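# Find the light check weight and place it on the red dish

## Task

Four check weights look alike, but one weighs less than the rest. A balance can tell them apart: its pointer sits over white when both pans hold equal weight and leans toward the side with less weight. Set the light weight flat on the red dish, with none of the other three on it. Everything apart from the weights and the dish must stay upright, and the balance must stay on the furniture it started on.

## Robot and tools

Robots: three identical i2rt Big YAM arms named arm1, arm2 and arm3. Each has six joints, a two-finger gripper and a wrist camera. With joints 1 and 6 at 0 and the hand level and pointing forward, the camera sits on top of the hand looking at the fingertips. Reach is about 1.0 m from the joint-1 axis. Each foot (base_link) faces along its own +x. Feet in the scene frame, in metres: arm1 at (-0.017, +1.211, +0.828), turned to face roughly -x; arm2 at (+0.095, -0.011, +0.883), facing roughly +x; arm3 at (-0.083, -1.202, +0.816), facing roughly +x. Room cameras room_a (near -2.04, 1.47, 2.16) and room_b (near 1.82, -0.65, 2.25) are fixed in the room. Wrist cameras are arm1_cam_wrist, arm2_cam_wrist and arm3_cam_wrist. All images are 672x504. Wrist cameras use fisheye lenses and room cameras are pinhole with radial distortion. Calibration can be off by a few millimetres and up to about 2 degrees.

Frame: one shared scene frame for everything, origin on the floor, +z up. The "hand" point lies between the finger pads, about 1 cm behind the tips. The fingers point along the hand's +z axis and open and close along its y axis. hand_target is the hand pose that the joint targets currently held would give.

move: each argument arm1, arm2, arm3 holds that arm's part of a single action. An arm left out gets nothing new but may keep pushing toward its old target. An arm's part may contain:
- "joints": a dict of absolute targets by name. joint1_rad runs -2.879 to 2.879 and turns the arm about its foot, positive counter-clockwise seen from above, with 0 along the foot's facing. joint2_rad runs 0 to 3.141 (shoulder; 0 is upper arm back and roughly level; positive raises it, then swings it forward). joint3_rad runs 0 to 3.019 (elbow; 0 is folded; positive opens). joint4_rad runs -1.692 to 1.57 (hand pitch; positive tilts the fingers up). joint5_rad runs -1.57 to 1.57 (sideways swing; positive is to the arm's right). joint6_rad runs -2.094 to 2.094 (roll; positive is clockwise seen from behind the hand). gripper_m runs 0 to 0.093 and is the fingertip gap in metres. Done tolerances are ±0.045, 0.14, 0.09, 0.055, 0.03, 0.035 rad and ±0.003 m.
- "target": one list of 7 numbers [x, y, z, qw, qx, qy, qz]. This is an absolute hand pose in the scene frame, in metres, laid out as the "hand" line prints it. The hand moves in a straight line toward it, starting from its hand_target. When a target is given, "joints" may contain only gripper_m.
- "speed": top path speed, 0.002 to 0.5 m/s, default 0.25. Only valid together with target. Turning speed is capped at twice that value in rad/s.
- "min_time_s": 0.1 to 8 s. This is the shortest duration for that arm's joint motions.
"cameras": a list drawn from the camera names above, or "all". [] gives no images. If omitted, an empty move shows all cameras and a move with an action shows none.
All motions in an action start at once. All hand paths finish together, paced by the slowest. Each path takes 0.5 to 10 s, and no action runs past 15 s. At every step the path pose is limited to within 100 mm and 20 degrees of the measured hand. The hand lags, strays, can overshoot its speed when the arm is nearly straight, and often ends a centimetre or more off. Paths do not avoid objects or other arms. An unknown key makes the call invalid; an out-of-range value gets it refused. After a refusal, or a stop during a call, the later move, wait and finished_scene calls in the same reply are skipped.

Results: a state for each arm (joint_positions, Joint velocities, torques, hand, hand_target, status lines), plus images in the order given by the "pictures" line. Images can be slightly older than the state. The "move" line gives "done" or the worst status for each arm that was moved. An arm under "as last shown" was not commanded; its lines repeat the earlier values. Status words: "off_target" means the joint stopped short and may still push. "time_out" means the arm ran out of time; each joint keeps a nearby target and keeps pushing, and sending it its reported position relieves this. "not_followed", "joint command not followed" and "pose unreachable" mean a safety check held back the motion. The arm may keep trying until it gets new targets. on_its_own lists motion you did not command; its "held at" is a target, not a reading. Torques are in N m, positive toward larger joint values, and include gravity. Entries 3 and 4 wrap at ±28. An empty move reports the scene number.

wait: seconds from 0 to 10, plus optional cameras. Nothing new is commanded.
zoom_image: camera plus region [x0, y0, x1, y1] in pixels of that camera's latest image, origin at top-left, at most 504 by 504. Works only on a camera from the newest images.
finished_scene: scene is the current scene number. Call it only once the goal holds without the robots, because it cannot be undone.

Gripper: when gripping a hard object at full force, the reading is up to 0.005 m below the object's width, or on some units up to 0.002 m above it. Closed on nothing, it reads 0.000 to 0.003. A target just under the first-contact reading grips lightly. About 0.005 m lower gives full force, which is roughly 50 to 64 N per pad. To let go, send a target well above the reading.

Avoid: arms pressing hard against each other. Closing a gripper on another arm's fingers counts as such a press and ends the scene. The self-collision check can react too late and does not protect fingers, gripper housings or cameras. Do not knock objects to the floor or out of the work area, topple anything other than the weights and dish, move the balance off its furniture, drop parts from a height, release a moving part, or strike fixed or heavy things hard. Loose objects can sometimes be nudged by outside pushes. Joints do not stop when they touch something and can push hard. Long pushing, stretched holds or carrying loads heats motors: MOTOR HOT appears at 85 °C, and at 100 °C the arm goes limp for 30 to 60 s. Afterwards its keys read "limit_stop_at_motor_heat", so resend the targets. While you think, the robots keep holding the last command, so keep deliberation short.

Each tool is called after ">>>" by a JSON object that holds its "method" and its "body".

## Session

>>> {"method": "move", "body": {}}

>>> {"method": "zoom_image", "body": {"camera": "room_a", "region": [280, 190, 380, 290]}}

>>> {"method": "zoom_image", "body": {"camera": "room_b", "region": [420, 190, 520, 290]}}

Scene clock: 0.00 s.
Joint torques (N m): no reading
Heat: arm1: hottest joint2_rad 35 °C; arm2: hottest joint2_rad 29 °C; arm3: hottest joint2_rad 34 °C.
Joint velocities: within noise
arm1.joint_positions: joint1_rad=+0.776 joint2_rad=+0.602 joint3_rad=+1.507 joint4_rad=-1.261 joint5_rad=+0.098 joint6_rad=+0.607 gripper_m=+0.09396
arm1.joint_status: not commanded
arm1.hand: x=-0.1701 y=+1.0660 z=+1.4453 quat_wxyz=(-0.349, -0.815, -0.066, +0.458) (m; scene frame)
arm1.hand_target: x=-0.1672 y=+1.0692 z=+1.4585 quat_wxyz=(-0.357, -0.807, -0.065, +0.467) (m; scene frame)
arm1.hand_status: not commanded
arm2.joint_positions: joint1_rad=+0.021 joint2_rad=+0.603 joint3_rad=+1.379 joint4_rad=-1.633 joint5_rad=-0.031 joint6_rad=+0.148 gripper_m=+0.09396
arm2.joint_status: not commanded
arm2.hand: x=-0.0901 y=-0.0176 z=+1.3638 quat_wxyz=(+0.028, +0.934, -0.076, -0.347) (m; scene frame)
arm2.hand_target: x=-0.0886 y=-0.0177 z=+1.3731 quat_wxyz=(+0.029, +0.930, -0.075, -0.358) (m; scene frame)
arm2.hand_status: not commanded
arm3.joint_positions: joint1_rad=+0.525 joint2_rad=+0.628 joint3_rad=+1.422 joint4_rad=-1.611 joint5_rad=-0.278 joint6_rad=-0.485 gripper_m=+0.09396
arm3.joint_status: not commanded
arm3.hand: x=-0.2389 y=-1.3139 z=+1.3216 quat_wxyz=(+0.100, +0.819, +0.423, -0.375) (m; scene frame)
arm3.hand_target: x=-0.2372 y=-1.3133 z=+1.3293 quat_wxyz=(+0.099, +0.815, +0.422, -0.384) (m; scene frame)
arm3.hand_status: not commanded
pictures: arm1_cam_wrist, arm2_cam_wrist, arm3_cam_wrist, room_a, room_b
camera_calibration:
arm1_cam_wrist: T_world_to_cam=[[-0.426578, 0.750242, -0.505142, -0.142259], [0.876534, 0.205232, -0.435395, 0.562627], [-0.22298, -0.628504, -0.74516, 1.8366], [0, 0, 0, 1]] pos_world=[-0.144322, 1.14557, 1.54166]
arm2_cam_wrist: T_world_to_cam=[[0.114776, 0.987548, -0.107587, 0.175562], [0.988832, -0.123942, -0.0827592, 0.205023], [-0.0950631, -0.0968864, -0.990745, 1.46502], [0, 0, 0, 1]] pos_world=[-0.0836141, -0.00602373, 1.48732]
arm3_cam_wrist: T_world_to_cam=[[-0.763962, 0.629021, 0.143855, 0.455582], [0.608574, 0.776494, -0.163383, 1.38403], [-0.214474, -0.0372722, -0.976018, 1.31615], [0, 0, 0, 1]] pos_world=[-0.211956, -1.3122, 1.44517]

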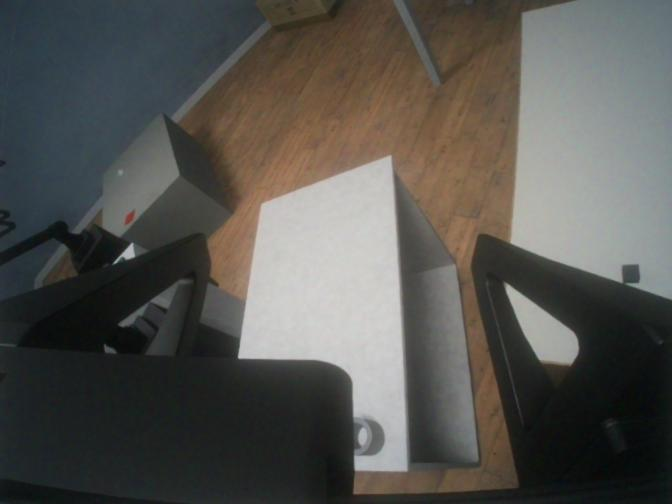

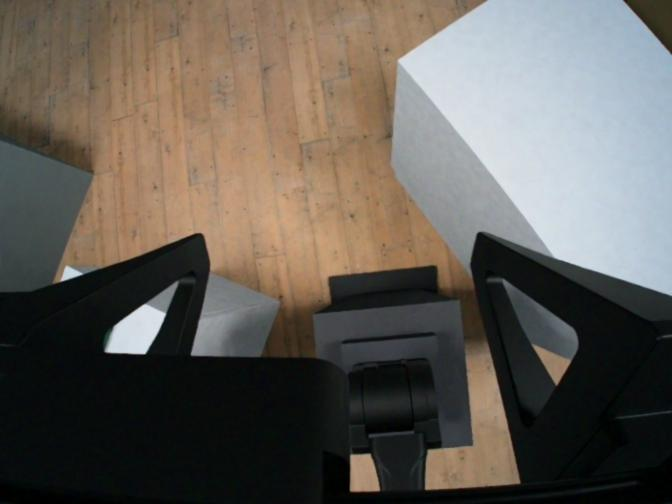

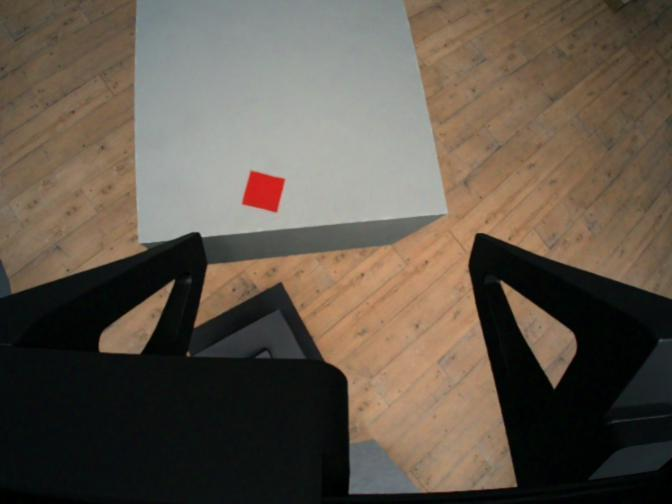

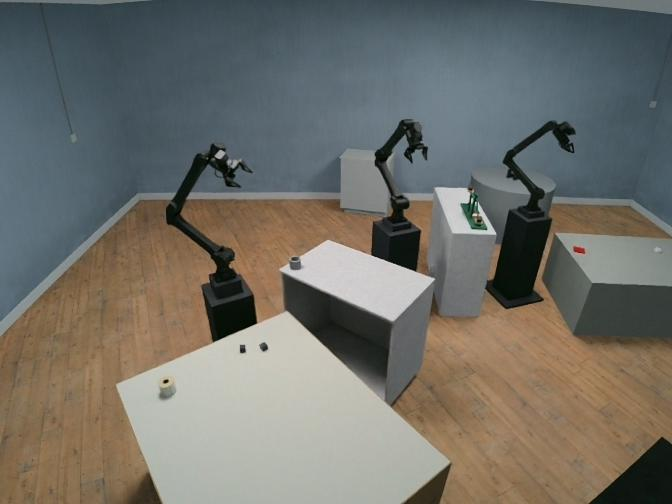

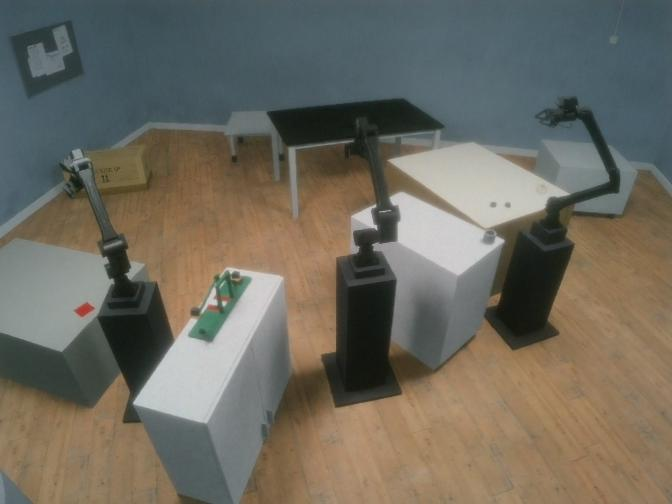

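Scaled by 5.040 from the camera's 672x504 image, which has a finer 960x720 frame.

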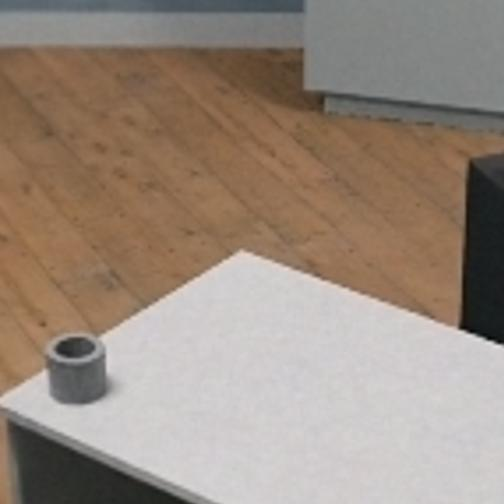

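Scaled by 5.040 from the camera's 672x504 image, which has a finer 960x720 frame.

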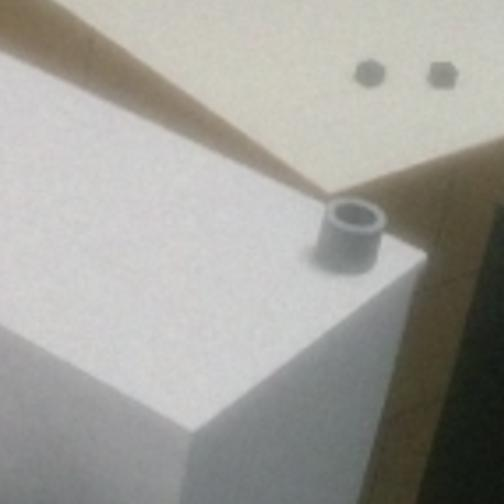

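>>> {"method": "zoom_image", "body": {"camera": "room_a", "region": [430, 170, 510, 250]}}

>>> {"method": "zoom_image", "body": {"camera": "room_b", "region": [170, 250, 280, 350]}}

Scaled by 6.300 from the camera's 672x504 image, which has a finer 960x720 frame.

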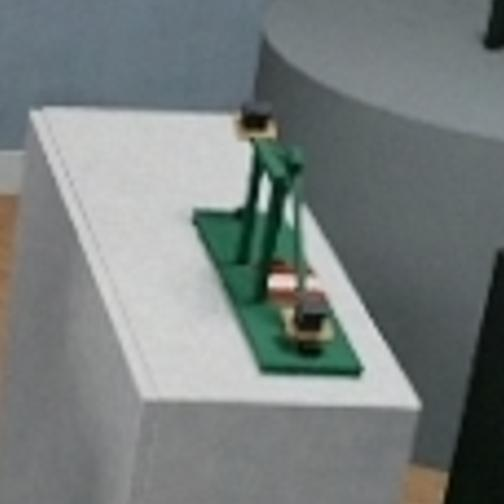

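Scaled by 4.582 from the camera's 672x504 image, which has a finer 960x720 frame.

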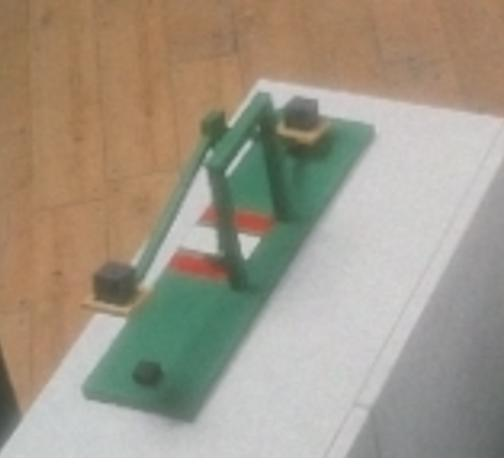

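>>> {"method": "move", "body": {"arm3": {"joints":{"joint1_rad":-2.187,"joint2_rad":1.25,"joint3_rad":1.65,"joint4_rad":-1.45,"joint5_rad":0,"joint6_rad":0,"gripper_m":0.075},"min_time_s":3}, "cameras": ["arm3_cam_wrist","room_b"]}}

>>> {"method": "zoom_image", "body": {"camera": "arm3_cam_wrist", "region": [150, 0, 520, 250]}}

Scene clock: 4.57 s.
Joint torques (N m): arm1=[-0.21 2.61 9.84 2.1 0.08 -0.17] | arm2=[1.55 2.2 10.74 1.72 -0.03 0.08] | arm3=[-1.55 -8.53 11.77 1.83 0.11 0]
Heat: arm1: hottest joint2_rad 35 °C; arm2: hottest joint2_rad 29 °C; arm3: hottest joint2_rad 34 °C.
move: arm3 done
Joint velocities: within noise
arm1, arm2: as last shown
arm3.joint_positions: joint1_rad=-2.183 joint2_rad=+1.234 joint3_rad=+1.604 joint4_rad=-1.462 joint5_rad=-0.002 joint6_rad=-0.009 gripper_m=+0.07510
arm3.joint_status: all done
arm3.hand: x=+0.2251 y=-0.8986 z=+1.2433 quat_wxyz=(-0.216, +0.376, -0.896, -0.095) (m; scene frame)
arm3.hand_target: x=+0.2346 y=-0.8927 z=+1.2601 quat_wxyz=(-0.235, +0.367, -0.894, -0.102) (m; scene frame)
arm3.hand_status: not commanded
pictures: arm3_cam_wrist, room_b
camera_calibration:
arm3_cam_wrist: T_world_to_cam=[[0.70765, -0.706416, -0.0144352, -0.774304], [-0.697664, -0.701823, 0.14391, -0.650066], [-0.111791, -0.0917672, -0.989485, 1.29945], [0, 0, 0, 1]] pos_world=[0.239676, -0.883965, 1.36816]

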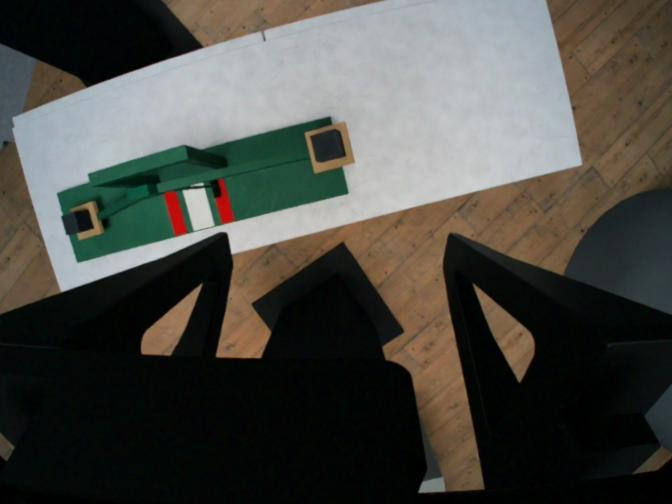

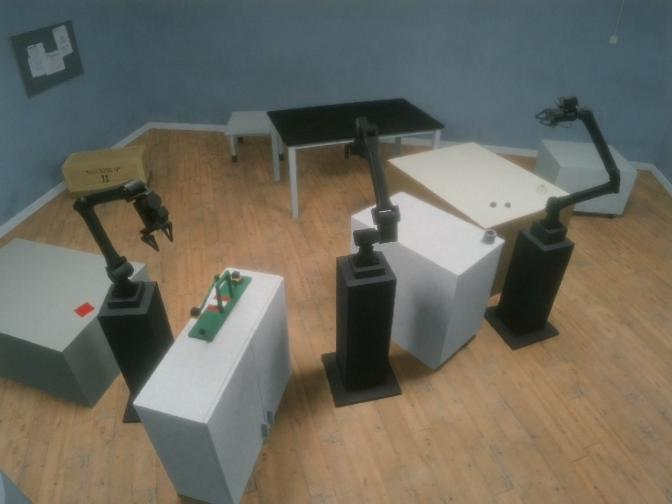

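Scaled by 1.362 from the camera's 672x504 image, which has a finer 960x720 frame.

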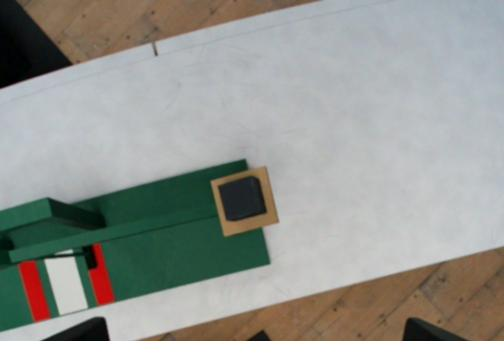

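>>> {"method": "move", "body": {"arm3": {"target":[0.276,-0.818,1.02,0.047,-0.467,0.8786,-0.0883],"speed":0.3}, "cameras": ["arm3_cam_wrist"]}}

Scene clock: 6.97 s.
Joint torques (N m): arm1=[-0.38 2.96 9.94 1.98 0.09 -0.17] | arm2=[1.55 2.26 10.76 1.83 -0.02 0.09] | arm3=[-0.5 -15.97 10.82 0.59 0.28 -0.12]
Heat: arm1: hottest joint2_rad 35 °C; arm2: hottest joint2_rad 29 °C; arm3: hottest joint2_rad 34 °C.
move: arm3 off_target
Joint velocities: within noise
arm1, arm2: as last shown
arm3.joint_positions: joint1_rad=-2.082 joint2_rad=+1.694 joint3_rad=+1.542 joint4_rad=-1.428 joint5_rad=+0.208 joint6_rad=-0.077 gripper_m=+0.07509
arm3.joint_status: not commanded
arm3.hand: x=+0.2694 y=-0.8293 z=+1.0114 quat_wxyz=(-0.034, +0.462, -0.881, +0.092) (m; scene frame)
arm3.hand_target: x=+0.2756 y=-0.8183 z=+1.0202 quat_wxyz=(-0.047, +0.467, -0.879, +0.088) (m; scene frame)
arm3.hand_status: off_target (0.016 m and 1.7 deg from the pose sent, 0.243 m and 30.5 deg at the start)
pictures: arm3_cam_wrist
camera_calibration:
arm3_cam_wrist: T_world_to_cam=[[0.802005, -0.565012, 0.19378, -0.878815], [-0.555797, -0.587052, 0.588609, -0.92998], [-0.218812, -0.579769, -0.78485, 0.49846], [0, 0, 0, 1]] pos_world=[0.297003, -0.753495, 1.10891]

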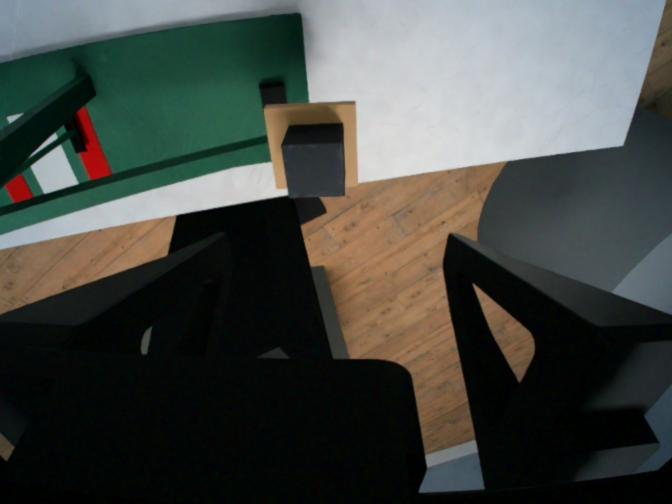

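>>> {"method": "move", "body": {"arm3": {"target":[0.274,-0.821,0.955,0.047,-0.467,0.8786,-0.0883],"speed":0.15}, "cameras": ["arm3_cam_wrist"]}}

Scene clock: 8.53 s.
Joint torques (N m): arm1=[-0.26 2.43 9.99 2.1 0.11 -0.18] | arm2=[1.55 2.37 10.77 1.77 -0.03 0.09] | arm3=[-0.79 -14.68 7.69 0.94 0.27 -0.11]
Heat: arm1: hottest joint2_rad 35 °C; arm2: hottest joint2_rad 29 °C; arm3: hottest joint2_rad 34 °C.
move: arm3 off_target
Joint velocities: within noise
arm1, arm2: as last shown
arm3.joint_positions: joint1_rad=-2.082 joint2_rad=+1.702 joint3_rad=+1.444 joint4_rad=-1.271 joint5_rad=+0.208 joint6_rad=-0.080 gripper_m=+0.07509
arm3.joint_status: not commanded
arm3.hand: x=+0.2736 y=-0.8234 z=+0.9707 quat_wxyz=(-0.057, +0.461, -0.882, +0.082) (m; scene frame)
arm3.hand_target: x=+0.2736 y=-0.8213 z=+0.9552 quat_wxyz=(-0.047, +0.467, -0.879, +0.088) (m; scene frame)
arm3.hand_status: off_target (0.016 m and 1.6 deg from the pose sent, 0.057 m and 1.7 deg at the start)
pictures: arm3_cam_wrist
camera_calibration:
arm3_cam_wrist: T_world_to_cam=[[0.796747, -0.571283, 0.197052, -0.877925], [-0.572847, -0.610137, 0.547338, -0.874385], [-0.192456, -0.548971, -0.813383, 0.516726], [0, 0, 0, 1]] pos_world=[0.298042, -0.751371, 1.07188]

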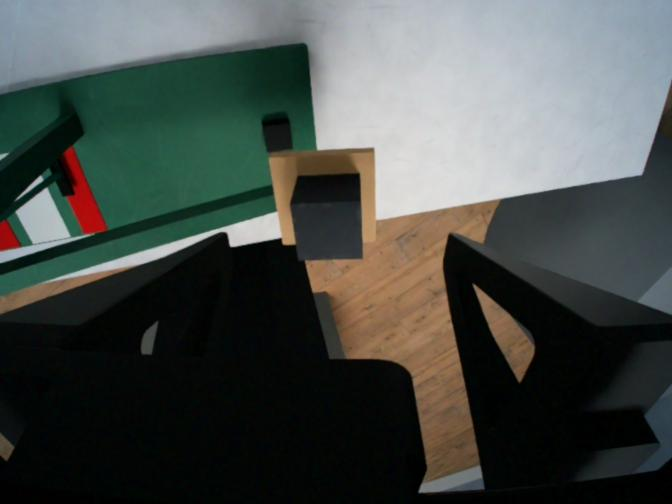

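>>> {"method": "move", "body": {"arm3": {"target":[0.269,-0.834,0.915,0.047,-0.467,0.8786,-0.0883],"speed":0.1}, "cameras": ["arm3_cam_wrist"]}}

Scene clock: 9.87 s.
Joint torques (N m): arm1=[-0.5 2.32 9.92 2.04 0.09 -0.16] | arm2=[1.44 2.2 10.7 1.74 -0.02 0.1] | arm3=[-1.49 -14.27 7.39 0.95 0.25 -0.13]
Heat: arm1: hottest joint2_rad 35 °C; arm2: hottest joint3_rad 30 °C; arm3: hottest joint2_rad 34 °C.
move: arm3 off_target
Joint velocities: within noise
arm1, arm2: as last shown
arm3.joint_positions: joint1_rad=-2.082 joint2_rad=+1.703 joint3_rad=+1.337 joint4_rad=-1.159 joint5_rad=+0.208 joint6_rad=-0.089 gripper_m=+0.07509
arm3.joint_status: not commanded
arm3.hand: x=+0.2662 y=-0.8319 z=+0.9315 quat_wxyz=(-0.059, +0.465, -0.880, +0.082) (m; scene frame)
arm3.hand_target: x=+0.2685 y=-0.8344 z=+0.9152 quat_wxyz=(-0.047, +0.467, -0.879, +0.088) (m; scene frame)
arm3.hand_status: off_target (0.017 m and 1.6 deg from the pose sent, 0.057 m and 1.6 deg at the start)
pictures: arm3_cam_wrist
camera_calibration:
arm3_cam_wrist: T_world_to_cam=[[0.801601, -0.564255, 0.197617, -0.865137], [-0.568276, -0.616418, 0.545061, -0.866735], [-0.185739, -0.549222, -0.814773, 0.478029], [0, 0, 0, 1]] pos_world=[0.289738, -0.759884, 1.03287]

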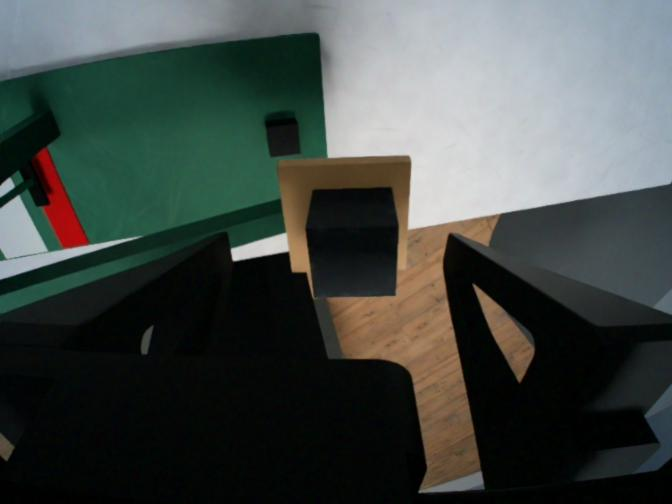

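>>> {"method": "move", "body": {"arm3": {"target":[0.2745,-0.839,0.901,0.047,-0.467,0.8786,-0.0883],"speed":0.1}, "cameras": ["arm3_cam_wrist"]}}

Scene clock: 11.13 s.
Joint torques (N m): arm1=[-0.5 3.14 9.95 2.24 0.08 -0.21] | arm2=[1.26 2.37 10.74 1.74 -0.05 0.07] | arm3=[-1.44 -14.27 7.27 1.05 0.24 -0.12]
Heat: arm1: hottest joint2_rad 35 °C; arm2: hottest joint3_rad 30 °C; arm3: hottest joint2_rad 34 °C.
move: arm3 off_target
Joint velocities: within noise
arm1, arm2: as last shown
arm3.joint_positions: joint1_rad=-2.098 joint2_rad=+1.715 joint3_rad=+1.316 joint4_rad=-1.120 joint5_rad=+0.208 joint6_rad=-0.104 gripper_m=+0.07509
arm3.joint_status: not commanded
arm3.hand: x=+0.2722 y=-0.8365 z=+0.9182 quat_wxyz=(-0.060, +0.464, -0.880, +0.082) (m; scene frame)
arm3.hand_target: x=+0.2740 y=-0.8393 z=+0.9014 quat_wxyz=(-0.047, +0.467, -0.879, +0.088) (m; scene frame)
arm3.hand_status: off_target (0.017 m and 1.7 deg from the pose sent, 0.032 m and 1.6 deg at the start)
pictures: arm3_cam_wrist
camera_calibration:
arm3_cam_wrist: T_world_to_cam=[[0.801105, -0.564678, 0.198418, -0.870801], [-0.569307, -0.616597, 0.543781, -0.857615], [-0.184718, -0.548587, -0.815434, 0.466544], [0, 0, 0, 1]] pos_world=[0.295536, -0.764585, 1.01957]

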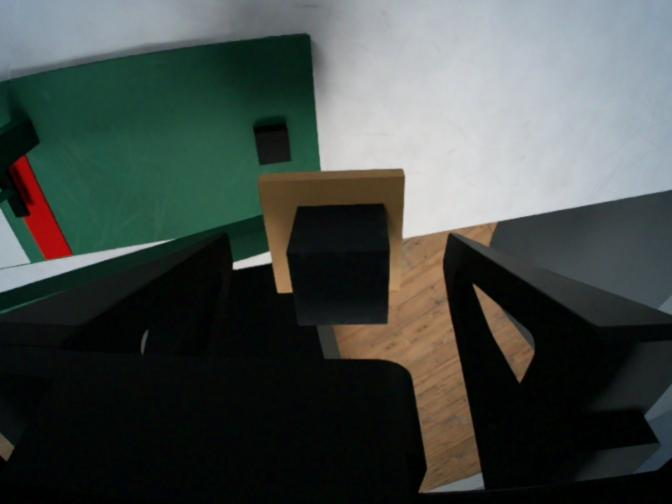

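>>> {"method": "move", "body": {"arm3": {"joints":{"gripper_m":0.020}}, "cameras": ["arm3_cam_wrist"]}}

Scene clock: 11.87 s.
Joint torques (N m): arm1=[0.32 2.67 9.95 2.06 0.09 -0.16] | arm2=[1.55 2.26 10.71 1.81 -0.03 0.08] | arm3=[-1.49 -14.21 7.31 0.96 0.21 -0.1]
Heat: arm1: hottest joint2_rad 35 °C; arm2: hottest joint3_rad 30 °C; arm3: hottest joint2_rad 34 °C.
move: arm3 off_target
Joint velocities: within noise
arm1, arm2: as last shown
arm3.joint_positions: joint1_rad=-2.098 joint2_rad=+1.715 joint3_rad=+1.316 joint4_rad=-1.120 joint5_rad=+0.208 joint6_rad=-0.105 gripper_m=+0.03000
arm3.joint_status: gripper_m off_target (ended at +0.03003, target +0.02000)
arm3.hand: x=+0.2723 y=-0.8365 z=+0.9182 quat_wxyz=(-0.060, +0.465, -0.880, +0.082) (m; scene frame)
arm3.hand_target: x=+0.2740 y=-0.8393 z=+0.9014 quat_wxyz=(-0.047, +0.467, -0.879, +0.088) (m; scene frame)
arm3.hand_status: not commanded
pictures: arm3_cam_wrist
camera_calibration:
arm3_cam_wrist: T_world_to_cam=[[0.801342, -0.564055, 0.199229, -0.871321], [-0.569294, -0.616787, 0.543579, -0.857556], [-0.183727, -0.549013, -0.815371, 0.46596], [0, 0, 0, 1]] pos_world=[0.295634, -0.764585, 1.01967]

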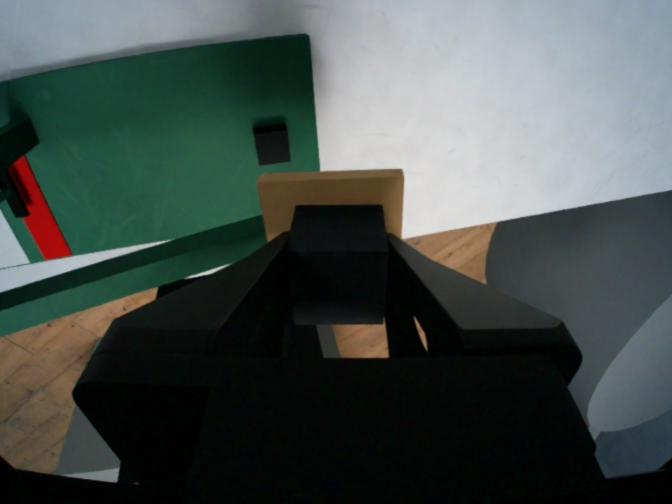

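>>> {"method": "move", "body": {"arm3": {"target":[0.262,-0.822,1.05,0.047,-0.467,0.8786,-0.0883],"speed":0.15}}}

>>> {"method": "move", "body": {"arm3": {"joints":{"joint2_rad":1.25,"joint3_rad":1.6,"joint4_rad":-1.45,"joint5_rad":0,"joint6_rad":0},"min_time_s":1.5}, "cameras": ["arm3_cam_wrist","room_b"]}}

>>> {"method": "zoom_image", "body": {"camera": "room_b", "region": [170, 250, 280, 350]}}

>>> {"method": "move", "body": {"arm3": {"joints":{"joint1_rad":1.1,"joint4_rad":-1.5},"min_time_s":3}, "cameras": ["arm3_cam_wrist"]}}

Scene clock: 14.23 s.
Joint torques (N m): arm1=[-0.32 3.14 9.95 2.15 0.09 -0.13] | arm2=[1.55 2.37 10.81 1.77 -0.03 0.1] | arm3=[-0.38 -17.03 11.88 0.12 0.24 0.09]
Heat: arm1: hottest joint3_rad 36 °C; arm2: hottest joint3_rad 31 °C; arm3: hottest joint2_rad 35 °C.
move: arm3 off_target
Joint velocities: within noise
arm1, arm2: as last shown
arm3.joint_positions: joint1_rad=-2.067 joint2_rad=+1.673 joint3_rad=+1.556 joint4_rad=-1.489 joint5_rad=+0.208 joint6_rad=-0.078 gripper_m=+0.03000
arm3.joint_status: not commanded
arm3.hand: x=+0.2564 y=-0.8339 z=+1.0266 quat_wxyz=(-0.023, +0.470, -0.877, +0.098) (m; scene frame)
arm3.hand_target: x=+0.2612 y=-0.8229 z=+1.0499 quat_wxyz=(-0.047, +0.467, -0.879, +0.088) (m; scene frame)
arm3.hand_status: off_target (0.027 m and 3.0 deg from the pose sent, 0.133 m and 1.7 deg at the start)
pictures: none

Scene clock: 16.23 s.
Joint torques (N m): arm1=[-0.32 3.02 10.09 2.07 0.08 -0.12] | arm2=[1.49 2.2 10.76 1.77 -0.02 0.08] | arm3=[-0.44 -10.17 11.67 1.81 -0.09 0.03]
Heat: arm1: hottest joint3_rad 36 °C; arm2: hottest joint3_rad 31 °C; arm3: hottest joint2_rad 35 °C.
move: arm3 done
Joint velocities: within noise
arm1.joint_positions: joint1_rad=+0.776 joint2_rad=+0.602 joint3_rad=+1.507 joint4_rad=-1.261 joint5_rad=+0.098 joint6_rad=+0.607 gripper_m=+0.09396
arm1.joint_status: not commanded
arm1.hand: x=-0.1701 y=+1.0660 z=+1.4453 quat_wxyz=(-0.349, -0.815, -0.066, +0.458) (m; scene frame)
arm1.hand_target: x=-0.1672 y=+1.0692 z=+1.4585 quat_wxyz=(-0.357, -0.807, -0.065, +0.467) (m; scene frame)
arm1.hand_status: not commanded
arm2.joint_positions: joint1_rad=+0.021 joint2_rad=+0.603 joint3_rad=+1.379 joint4_rad=-1.633 joint5_rad=-0.031 joint6_rad=+0.148 gripper_m=+0.09396
arm2.joint_status: not commanded
arm2.hand: x=-0.0901 y=-0.0176 z=+1.3638 quat_wxyz=(+0.028, +0.934, -0.076, -0.347) (m; scene frame)
arm2.hand_target: x=-0.0886 y=-0.0177 z=+1.3731 quat_wxyz=(+0.029, +0.930, -0.075, -0.358) (m; scene frame)
arm2.hand_status: not commanded
arm3.joint_positions: joint1_rad=-2.067 joint2_rad=+1.252 joint3_rad=+1.556 joint4_rad=-1.465 joint5_rad=+0.003 joint6_rad=-0.009 gripper_m=+0.03000
arm3.joint_status: all done
arm3.hand: x=+0.1882 y=-0.8663 z=+1.2139 quat_wxyz=(-0.181, +0.430, -0.880, -0.091) (m; scene frame)
arm3.hand_target: x=+0.1902 y=-0.8584 z=+1.2370 quat_wxyz=(-0.207, +0.426, -0.874, -0.107) (m; scene frame)
arm3.hand_status: not commanded
pictures: arm3_cam_wrist, room_b
camera_calibration:
arm3_cam_wrist: T_world_to_cam=[[0.782929, -0.622039, -0.00948509, -0.672977], [-0.606703, -0.766821, 0.209517, -0.801884], [-0.137601, -0.158282, -0.977759, 1.20227], [0, 0, 0, 1]] pos_world=[0.205821, -0.843222, 1.33715]

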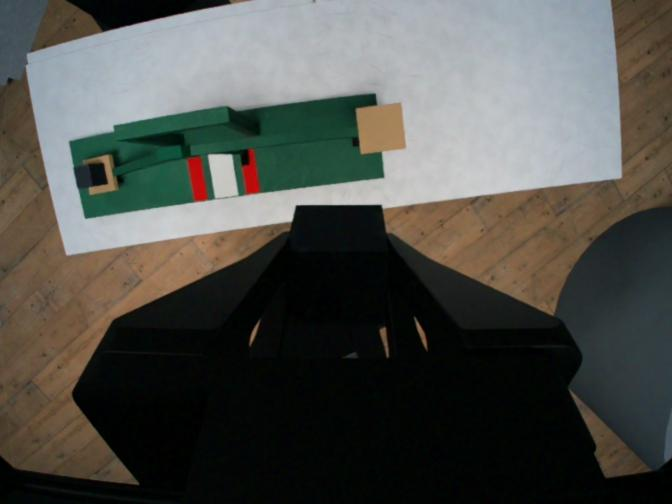

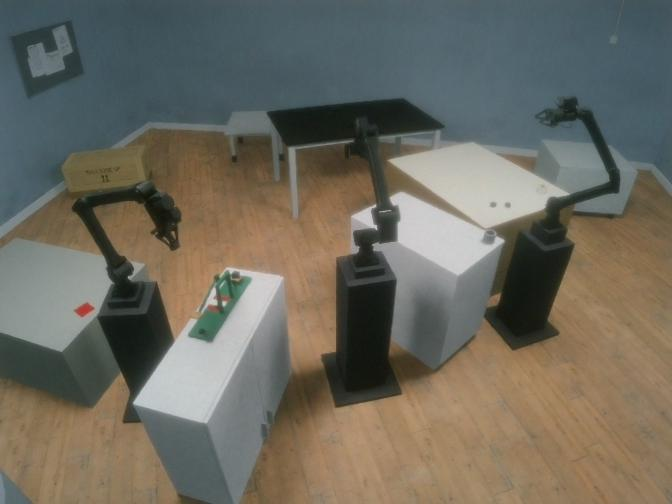

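Scaled by 4.582 from the camera's 672x504 image, which has a finer 960x720 frame.

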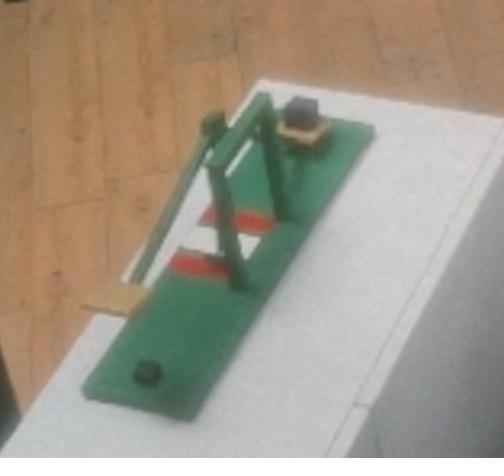

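Scene clock: 19.67 s.
Joint torques (N m): arm1=[-0.85 3.14 10.03 2.22 0.09 -0.14] | arm2=[1.61 2.2 10.77 1.74 -0.03 0.09] | arm3=[-0.85 -9.99 11.62 0.94 0.03 0.03]
Heat: arm1: hottest joint3_rad 36 °C; arm2: hottest joint3_rad 32 °C; arm3: hottest joint2_rad 35 °C.
move: arm3 done
Joint velocities: within noise
arm1, arm2: as last shown
arm3.joint_positions: joint1_rad=+1.096 joint2_rad=+1.252 joint3_rad=+1.556 joint4_rad=-1.494 joint5_rad=+0.000 joint6_rad=-0.008 gripper_m=+0.03000
arm3.joint_status: all done
arm3.hand: x=-0.3356 y=-1.5420 z=+1.2121 quat_wxyz=(+0.079, +0.877, +0.442, -0.172) (m; scene frame)
arm3.hand_target: x=-0.3356 y=-1.5454 z=+1.2326 quat_wxyz=(+0.089, +0.874, +0.439, -0.189) (m; scene frame)
arm3.hand_status: not commanded
pictures: arm3_cam_wrist
camera_calibration:
arm3_cam_wrist: T_world_to_cam=[[-0.796083, 0.605127, 0.00849977, 0.657458], [0.589671, 0.772437, 0.235856, 1.10558], [0.136157, 0.192773, -0.971751, 1.64736], [0, 0, 0, 1]] pos_world=[-0.35284, -1.56941, 1.33448]

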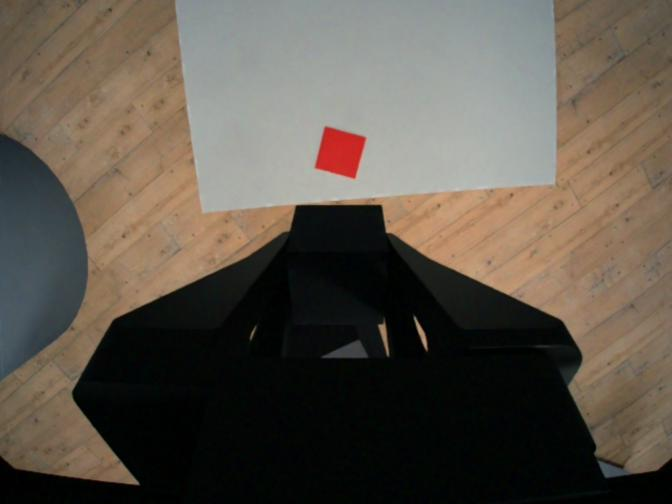

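>>> {"method": "move", "body": {"arm3": {"target":[-0.378,-1.587,0.72,0.0,0.893,0.449,0.0],"speed":0.35}, "cameras": ["arm3_cam_wrist"]}}

Scene clock: 22.43 s.
Joint torques (N m): arm1=[-0.44 2.96 9.89 2.13 0.11 -0.13] | arm2=[1.49 2.32 10.66 1.8 -0.04 0.09] | arm3=[-1.9 -16.79 7.35 0.73 -0.07 -0.12]
Heat: arm1: hottest joint3_rad 37 °C; arm2: hottest joint3_rad 32 °C; arm3: hottest joint2_rad 35 °C.
move: arm3 off_target
Joint velocities: within noise
arm1, arm2: as last shown
arm3.joint_positions: joint1_rad=+1.096 joint2_rad=+1.995 joint3_rad=+1.092 joint4_rad=-0.697 joint5_rad=-0.008 joint6_rad=-0.008 gripper_m=+0.03000
arm3.joint_status: not commanded
arm3.hand: x=-0.3657 y=-1.5755 z=+0.7165 quat_wxyz=(-0.008, +0.893, +0.449, +0.012) (m; scene frame)
arm3.hand_target: x=-0.3778 y=-1.5867 z=+0.7204 quat_wxyz=(+0.000, +0.893, +0.449, +0.000) (m; scene frame)
arm3.hand_status: off_target (0.017 m and 1.7 deg from the pose sent, 0.496 m and 21.9 deg at the start)
pictures: arm3_cam_wrist
camera_calibration:
arm3_cam_wrist: T_world_to_cam=[[-0.795585, 0.605839, 0.00197672, 0.663874], [0.483603, 0.633092, 0.60442, 0.74377], [0.36493, 0.481823, -0.796664, 1.58989], [0, 0, 0, 1]] pos_world=[-0.411718, -1.63912, 0.815742]

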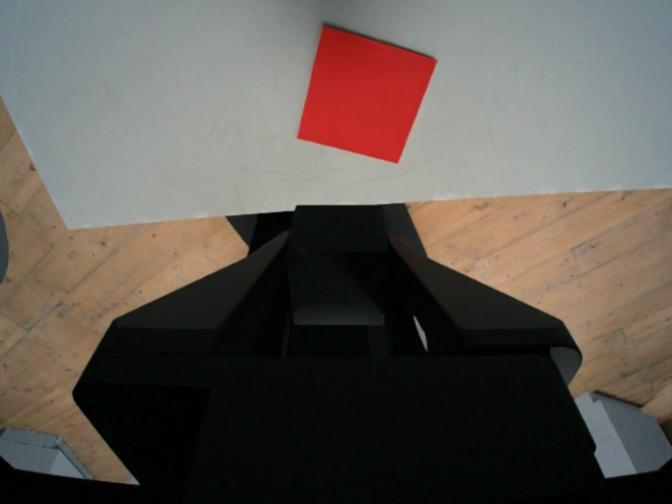

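>>> {"method": "move", "body": {"arm3": {"target":[-0.390,-1.583,0.61,0.01,0.893,0.449,-0.015],"speed":0.2}, "cameras": ["arm3_cam_wrist","room_a"]}}

>>> {"method": "zoom_image", "body": {"camera": "room_a", "region": [530, 190, 650, 290]}}

Scene clock: 24.27 s.
Joint torques (N m): arm1=[-0.32 2.78 9.88 2.11 0.11 -0.16] | arm2=[1.49 2.37 10.76 1.78 -0.03 0.08] | arm3=[-1.85 -17.08 5.55 0.91 -0.1 -0.13]
Heat: arm1: hottest joint3_rad 37 °C; arm2: hottest joint3_rad 33 °C; arm3: hottest joint2_rad 36 °C.
move: arm3 off_target
Joint velocities: within noise
arm1, arm2: as last shown
arm3.joint_positions: joint1_rad=+1.071 joint2_rad=+2.229 joint3_rad=+1.110 joint4_rad=-0.432 joint5_rad=-0.013 joint6_rad=-0.030 gripper_m=+0.03000
arm3.joint_status: not commanded
arm3.hand: x=-0.3813 y=-1.5765 z=+0.6139 quat_wxyz=(+0.006, +0.894, +0.448, -0.009) (m; scene frame)
arm3.hand_target: x=-0.3899 y=-1.5827 z=+0.6102 quat_wxyz=(+0.010, +0.893, +0.449, -0.015) (m; scene frame)
arm3.hand_status: off_target (0.012 m and 0.9 deg from the pose sent, 0.109 m and 3.8 deg at the start)
pictures: arm3_cam_wrist, room_a
camera_calibration:
arm3_cam_wrist: T_world_to_cam=[[-0.794529, 0.607218, -0.00313899, 0.657949], [0.500179, 0.657385, 0.563618, 0.883575], [0.344303, 0.446241, -0.826029, 1.46841], [0, 0, 0, 1]] pos_world=[-0.424764, -1.63563, 0.717018]

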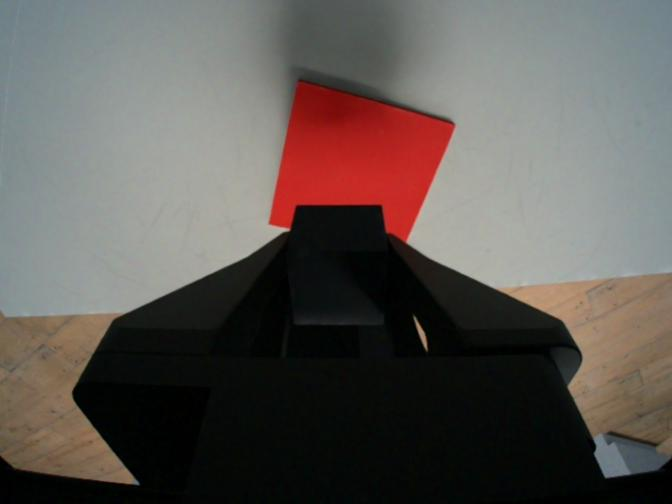

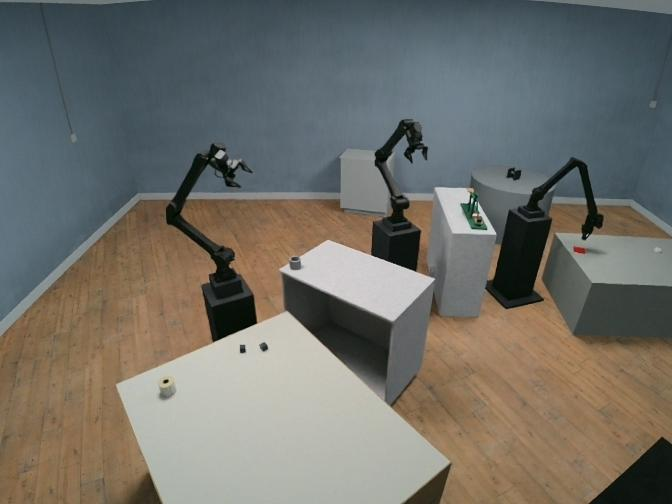

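Scaled by 4.200 from the camera's 672x504 image, which has a finer 960x720 frame.

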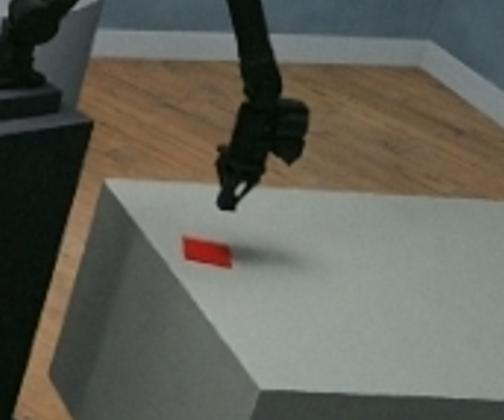

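>>> {"method": "move", "body": {"arm3": {"target":[-0.390,-1.575,0.572,0.01,0.893,0.449,-0.015],"speed":0.12}, "cameras": ["arm3_cam_wrist"]}}

Scene clock: 26.13 s.
Joint torques (N m): arm1=[-0.73 3.19 9.95 1.99 0.08 -0.12] | arm2=[1.44 2.32 10.74 1.73 -0.03 0.09] | arm3=[-1.96 -16.91 4.93 0.92 -0.09 -0.13]
Heat: arm1: hottest joint3_rad 37 °C; arm2: hottest joint3_rad 33 °C; arm3: hottest joint2_rad 36 °C.
move: arm3 off_target
Joint velocities: within noise
arm1, arm2: as last shown
arm3.joint_positions: joint1_rad=+1.062 joint2_rad=+2.311 joint3_rad=+1.120 joint4_rad=-0.355 joint5_rad=-0.014 joint6_rad=-0.039 gripper_m=+0.03000
arm3.joint_status: not commanded
arm3.hand: x=-0.3829 y=-1.5709 z=+0.5787 quat_wxyz=(+0.007, +0.894, +0.448, -0.011) (m; scene frame)
arm3.hand_target: x=-0.3898 y=-1.5749 z=+0.5723 quat_wxyz=(+0.010, +0.893, +0.449, -0.015) (m; scene frame)
arm3.hand_status: off_target (0.011 m and 0.6 deg from the pose sent, 0.043 m and 0.9 deg at the start)
pictures: arm3_cam_wrist
camera_calibration:
arm3_cam_wrist: T_world_to_cam=[[-0.794813, 0.606846, -0.00313275, 0.652573], [0.501775, 0.660082, 0.559029, 0.908109], [0.341313, 0.442751, -0.829142, 1.4326], [0, 0, 0, 1]] pos_world=[-0.425958, -1.62972, 0.682215]

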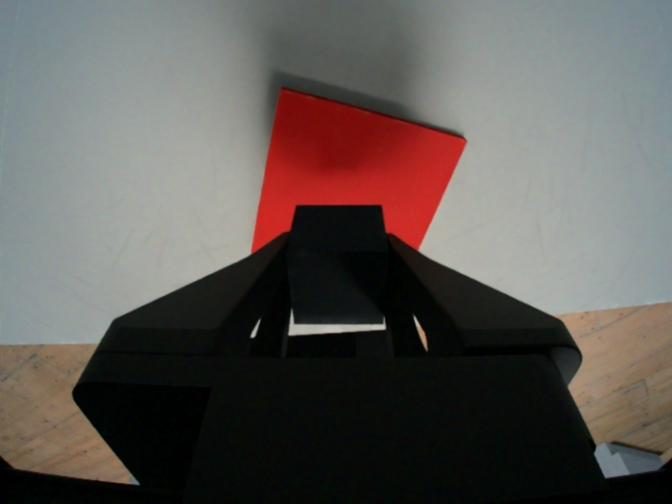

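>>> {"method": "move", "body": {"arm3": {"target":[-0.395,-1.576,0.540,0.01,0.893,0.449,-0.015],"speed":0.1}, "cameras": ["arm3_cam_wrist"]}}

Scene clock: 27.73 s.
Joint torques (N m): arm1=[-0.21 2.9 9.85 2.18 0.11 -0.15] | arm2=[1.44 2.37 10.69 1.84 -0.05 0.09] | arm3=[-1.96 -17.14 4.62 0.99 -0.1 -0.13]
Heat: arm1: hottest joint3_rad 37 °C; arm2: hottest joint3_rad 33 °C; arm3: hottest joint2_rad 36 °C.
move: arm3 off_target
Joint velocities: within noise
arm1, arm2: as last shown
arm3.joint_positions: joint1_rad=+1.057 joint2_rad=+2.391 joint3_rad=+1.165 joint4_rad=-0.318 joint5_rad=-0.014 joint6_rad=-0.045 gripper_m=+0.03000
arm3.joint_status: not commanded
arm3.hand: x=-0.3889 y=-1.5736 z=+0.5488 quat_wxyz=(+0.007, +0.894, +0.449, -0.012) (m; scene frame)
arm3.hand_target: x=-0.3948 y=-1.5758 z=+0.5403 quat_wxyz=(+0.010, +0.893, +0.449, -0.015) (m; scene frame)
arm3.hand_status: off_target (0.011 m and 0.4 deg from the pose sent, 0.041 m and 0.6 deg at the start)
pictures: arm3_cam_wrist
camera_calibration:
arm3_cam_wrist: T_world_to_cam=[[-0.795028, 0.606564, -0.0033161, 0.648891], [0.502248, 0.661346, 0.557107, 0.932724], [0.340114, 0.44125, -0.830434, 1.40889], [0, 0, 0, 1]] pos_world=[-0.431755, -1.63212, 0.652514]

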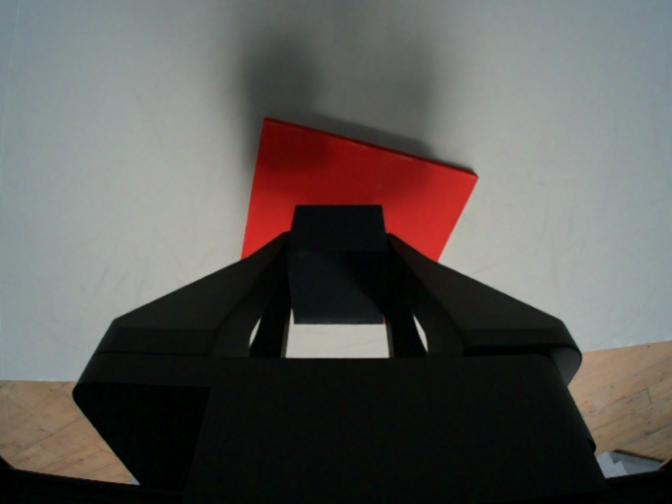

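>>> {"method": "move", "body": {"arm3": {"target":[-0.396,-1.577,0.513,0.01,0.893,0.449,-0.015],"speed":0.08}, "cameras": ["arm3_cam_wrist"]}}

Scene clock: 29.00 s.
Joint torques (N m): arm1=[-0.26 2.61 9.91 2.03 0.09 -0.15] | arm2=[1.49 2.43 10.74 1.7 -0.03 0.08] | arm3=[-1.9 -17.32 4.46 1.02 -0.07 -0.12]
Heat: arm1: hottest joint3_rad 38 °C; arm2: hottest joint3_rad 33 °C; arm3: hottest joint2_rad 36 °C.
move: arm3 off_target
Joint velocities: within noise
arm1, arm2: as last shown
arm3.joint_positions: joint1_rad=+1.057 joint2_rad=+2.455 joint3_rad=+1.202 joint4_rad=-0.285 joint5_rad=-0.014 joint6_rad=-0.045 gripper_m=+0.03000
arm3.joint_status: not commanded
arm3.hand: x=-0.3915 y=-1.5765 z=+0.5241 quat_wxyz=(+0.009, +0.894, +0.449, -0.014) (m; scene frame)
arm3.hand_target: x=-0.3957 y=-1.5768 z=+0.5133 quat_wxyz=(+0.010, +0.893, +0.449, -0.015) (m; scene frame)
arm3.hand_status: off_target (0.012 m and 0.2 deg from the pose sent, 0.037 m and 0.4 deg at the start)
pictures: arm3_cam_wrist
camera_calibration:
arm3_cam_wrist: T_world_to_cam=[[-0.795103, 0.606464, -0.00354847, 0.648447], [0.503622, 0.663511, 0.55328, 0.955658], [0.337898, 0.438127, -0.832988, 1.38604], [0, 0, 0, 1]] pos_world=[-0.43405, -1.63461, 0.628111]

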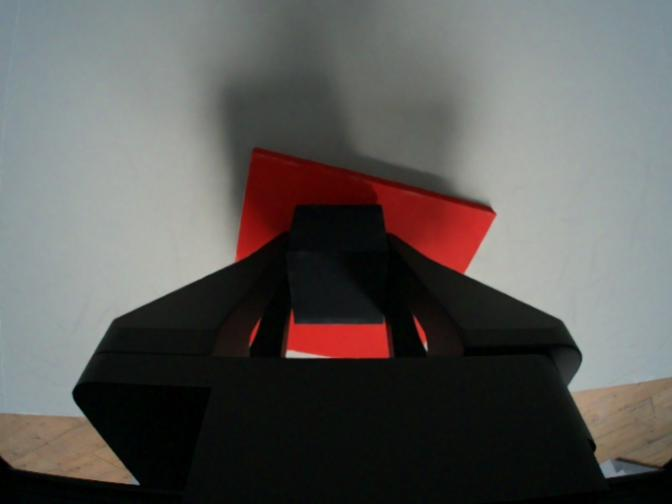

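>>> {"method": "move", "body": {"arm3": {"target":[-0.399,-1.575,0.499,0.01,0.893,0.449,-0.015],"speed":0.06}, "cameras": ["arm3_cam_wrist"]}}

>>> {"method": "move", "body": {"arm3": {"target":[-0.399,-1.575,0.489,0.01,0.893,0.449,-0.015],"speed":0.05}, "cameras": ["arm3_cam_wrist"]}}

Scene clock: 30.10 s.
Joint torques (N m): arm1=[-0.38 3.08 9.91 2.1 0.08 -0.15] | arm2=[1.55 2.2 10.73 1.81 -0.03 0.08] | arm3=[-2.2 -15.44 4.88 1.48 0.05 -0.14]
Heat: arm1: hottest joint3_rad 38 °C; arm2: hottest joint3_rad 34 °C; arm3: hottest joint2_rad 36 °C.
move: arm3 off_target
Joint velocities: within noise
arm1, arm2: as last shown
arm3.joint_positions: joint1_rad=+1.053 joint2_rad=+2.460 joint3_rad=+1.213 joint4_rad=-0.281 joint5_rad=-0.018 joint6_rad=-0.053 gripper_m=+0.03000
arm3.joint_status: not commanded
arm3.hand: x=-0.3960 y=-1.5799 z=+0.5233 quat_wxyz=(+0.012, +0.893, +0.450, -0.019) (m; scene frame)
arm3.hand_target: x=-0.3980 y=-1.5741 z=+0.5002 quat_wxyz=(+0.010, +0.893, +0.449, -0.015) (m; scene frame)
arm3.hand_status: off_target (0.025 m and 0.5 deg from the pose sent, 0.026 m and 0.2 deg at the start)
pictures: arm3_cam_wrist
camera_calibration:
arm3_cam_wrist: T_world_to_cam=[[-0.797352, 0.603482, -0.00627591, 0.642762], [0.503443, 0.670838, 0.544537, 0.976795], [0.332829, 0.431028, -0.838713, 1.37815], [0, 0, 0, 1]] pos_world=[-0.437942, -1.63719, 0.628006]

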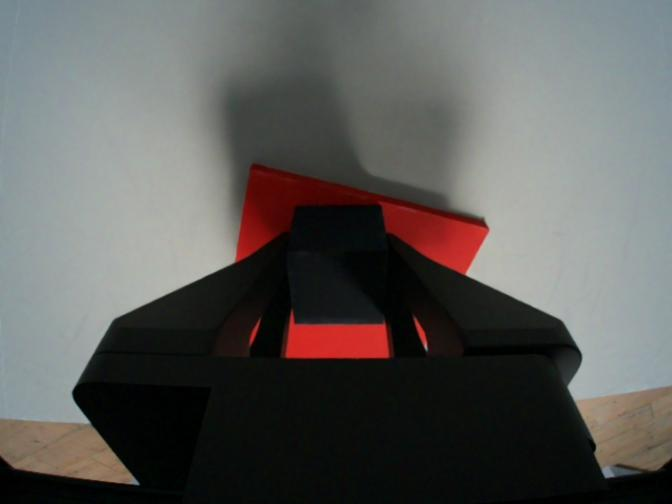

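Scene clock: 31.20 s.
Joint torques (N m): arm1=[-0.32 3.37 9.89 2.06 0.1 -0.14] | arm2=[1.44 2.26 10.73 1.76 -0.02 0.08] | arm3=[-2.14 -14.1 5.14 1.91 0.08 -0.11]
Heat: arm1: hottest joint3_rad 38 °C; arm2: hottest joint3_rad 34 °C; arm3: hottest joint2_rad 36 °C.
move: arm3 off_target
Joint velocities: within noise
arm1.joint_positions: joint1_rad=+0.776 joint2_rad=+0.602 joint3_rad=+1.507 joint4_rad=-1.261 joint5_rad=+0.098 joint6_rad=+0.607 gripper_m=+0.09396
arm1.joint_status: not commanded
arm1.hand: x=-0.1701 y=+1.0660 z=+1.4453 quat_wxyz=(-0.349, -0.815, -0.066, +0.458) (m; scene frame)
arm1.hand_target: x=-0.1672 y=+1.0692 z=+1.4585 quat_wxyz=(-0.357, -0.807, -0.065, +0.467) (m; scene frame)
arm1.hand_status: not commanded
arm2.joint_positions: joint1_rad=+0.021 joint2_rad=+0.603 joint3_rad=+1.379 joint4_rad=-1.633 joint5_rad=-0.031 joint6_rad=+0.148 gripper_m=+0.09396
arm2.joint_status: not commanded
arm2.hand: x=-0.0901 y=-0.0176 z=+1.3638 quat_wxyz=(+0.028, +0.934, -0.076, -0.347) (m; scene frame)
arm2.hand_target: x=-0.0886 y=-0.0177 z=+1.3731 quat_wxyz=(+0.029, +0.930, -0.075, -0.358) (m; scene frame)
arm2.hand_status: not commanded
arm3.joint_positions: joint1_rad=+1.052 joint2_rad=+2.463 joint3_rad=+1.219 joint4_rad=-0.279 joint5_rad=-0.019 joint6_rad=-0.054 gripper_m=+0.03000
arm3.joint_status: not commanded
arm3.hand: x=-0.3982 y=-1.5823 z=+0.5229 quat_wxyz=(+0.014, +0.892, +0.451, -0.021) (m; scene frame)
arm3.hand_target: x=-0.3975 y=-1.5735 z=+0.4914 quat_wxyz=(+0.010, +0.893, +0.449, -0.015) (m; scene frame)
arm3.hand_status: off_target (0.035 m and 0.8 deg from the pose sent, 0.035 m and 0.5 deg at the start)
pictures: arm3_cam_wrist
camera_calibration:
arm3_cam_wrist: T_world_to_cam=[[-0.79792, 0.602721, -0.00713186, 0.641433], [0.504253, 0.673949, 0.539927, 0.987315], [0.330232, 0.427223, -0.841681, 1.37416], [0, 0, 0, 1]] pos_world=[-0.439837, -1.63908, 0.628103]

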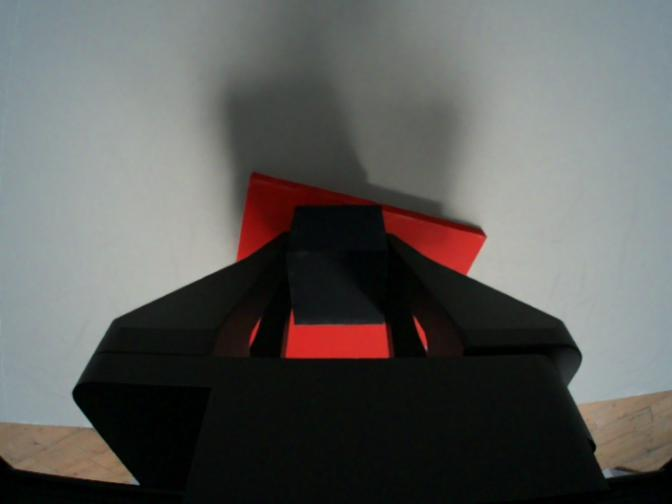

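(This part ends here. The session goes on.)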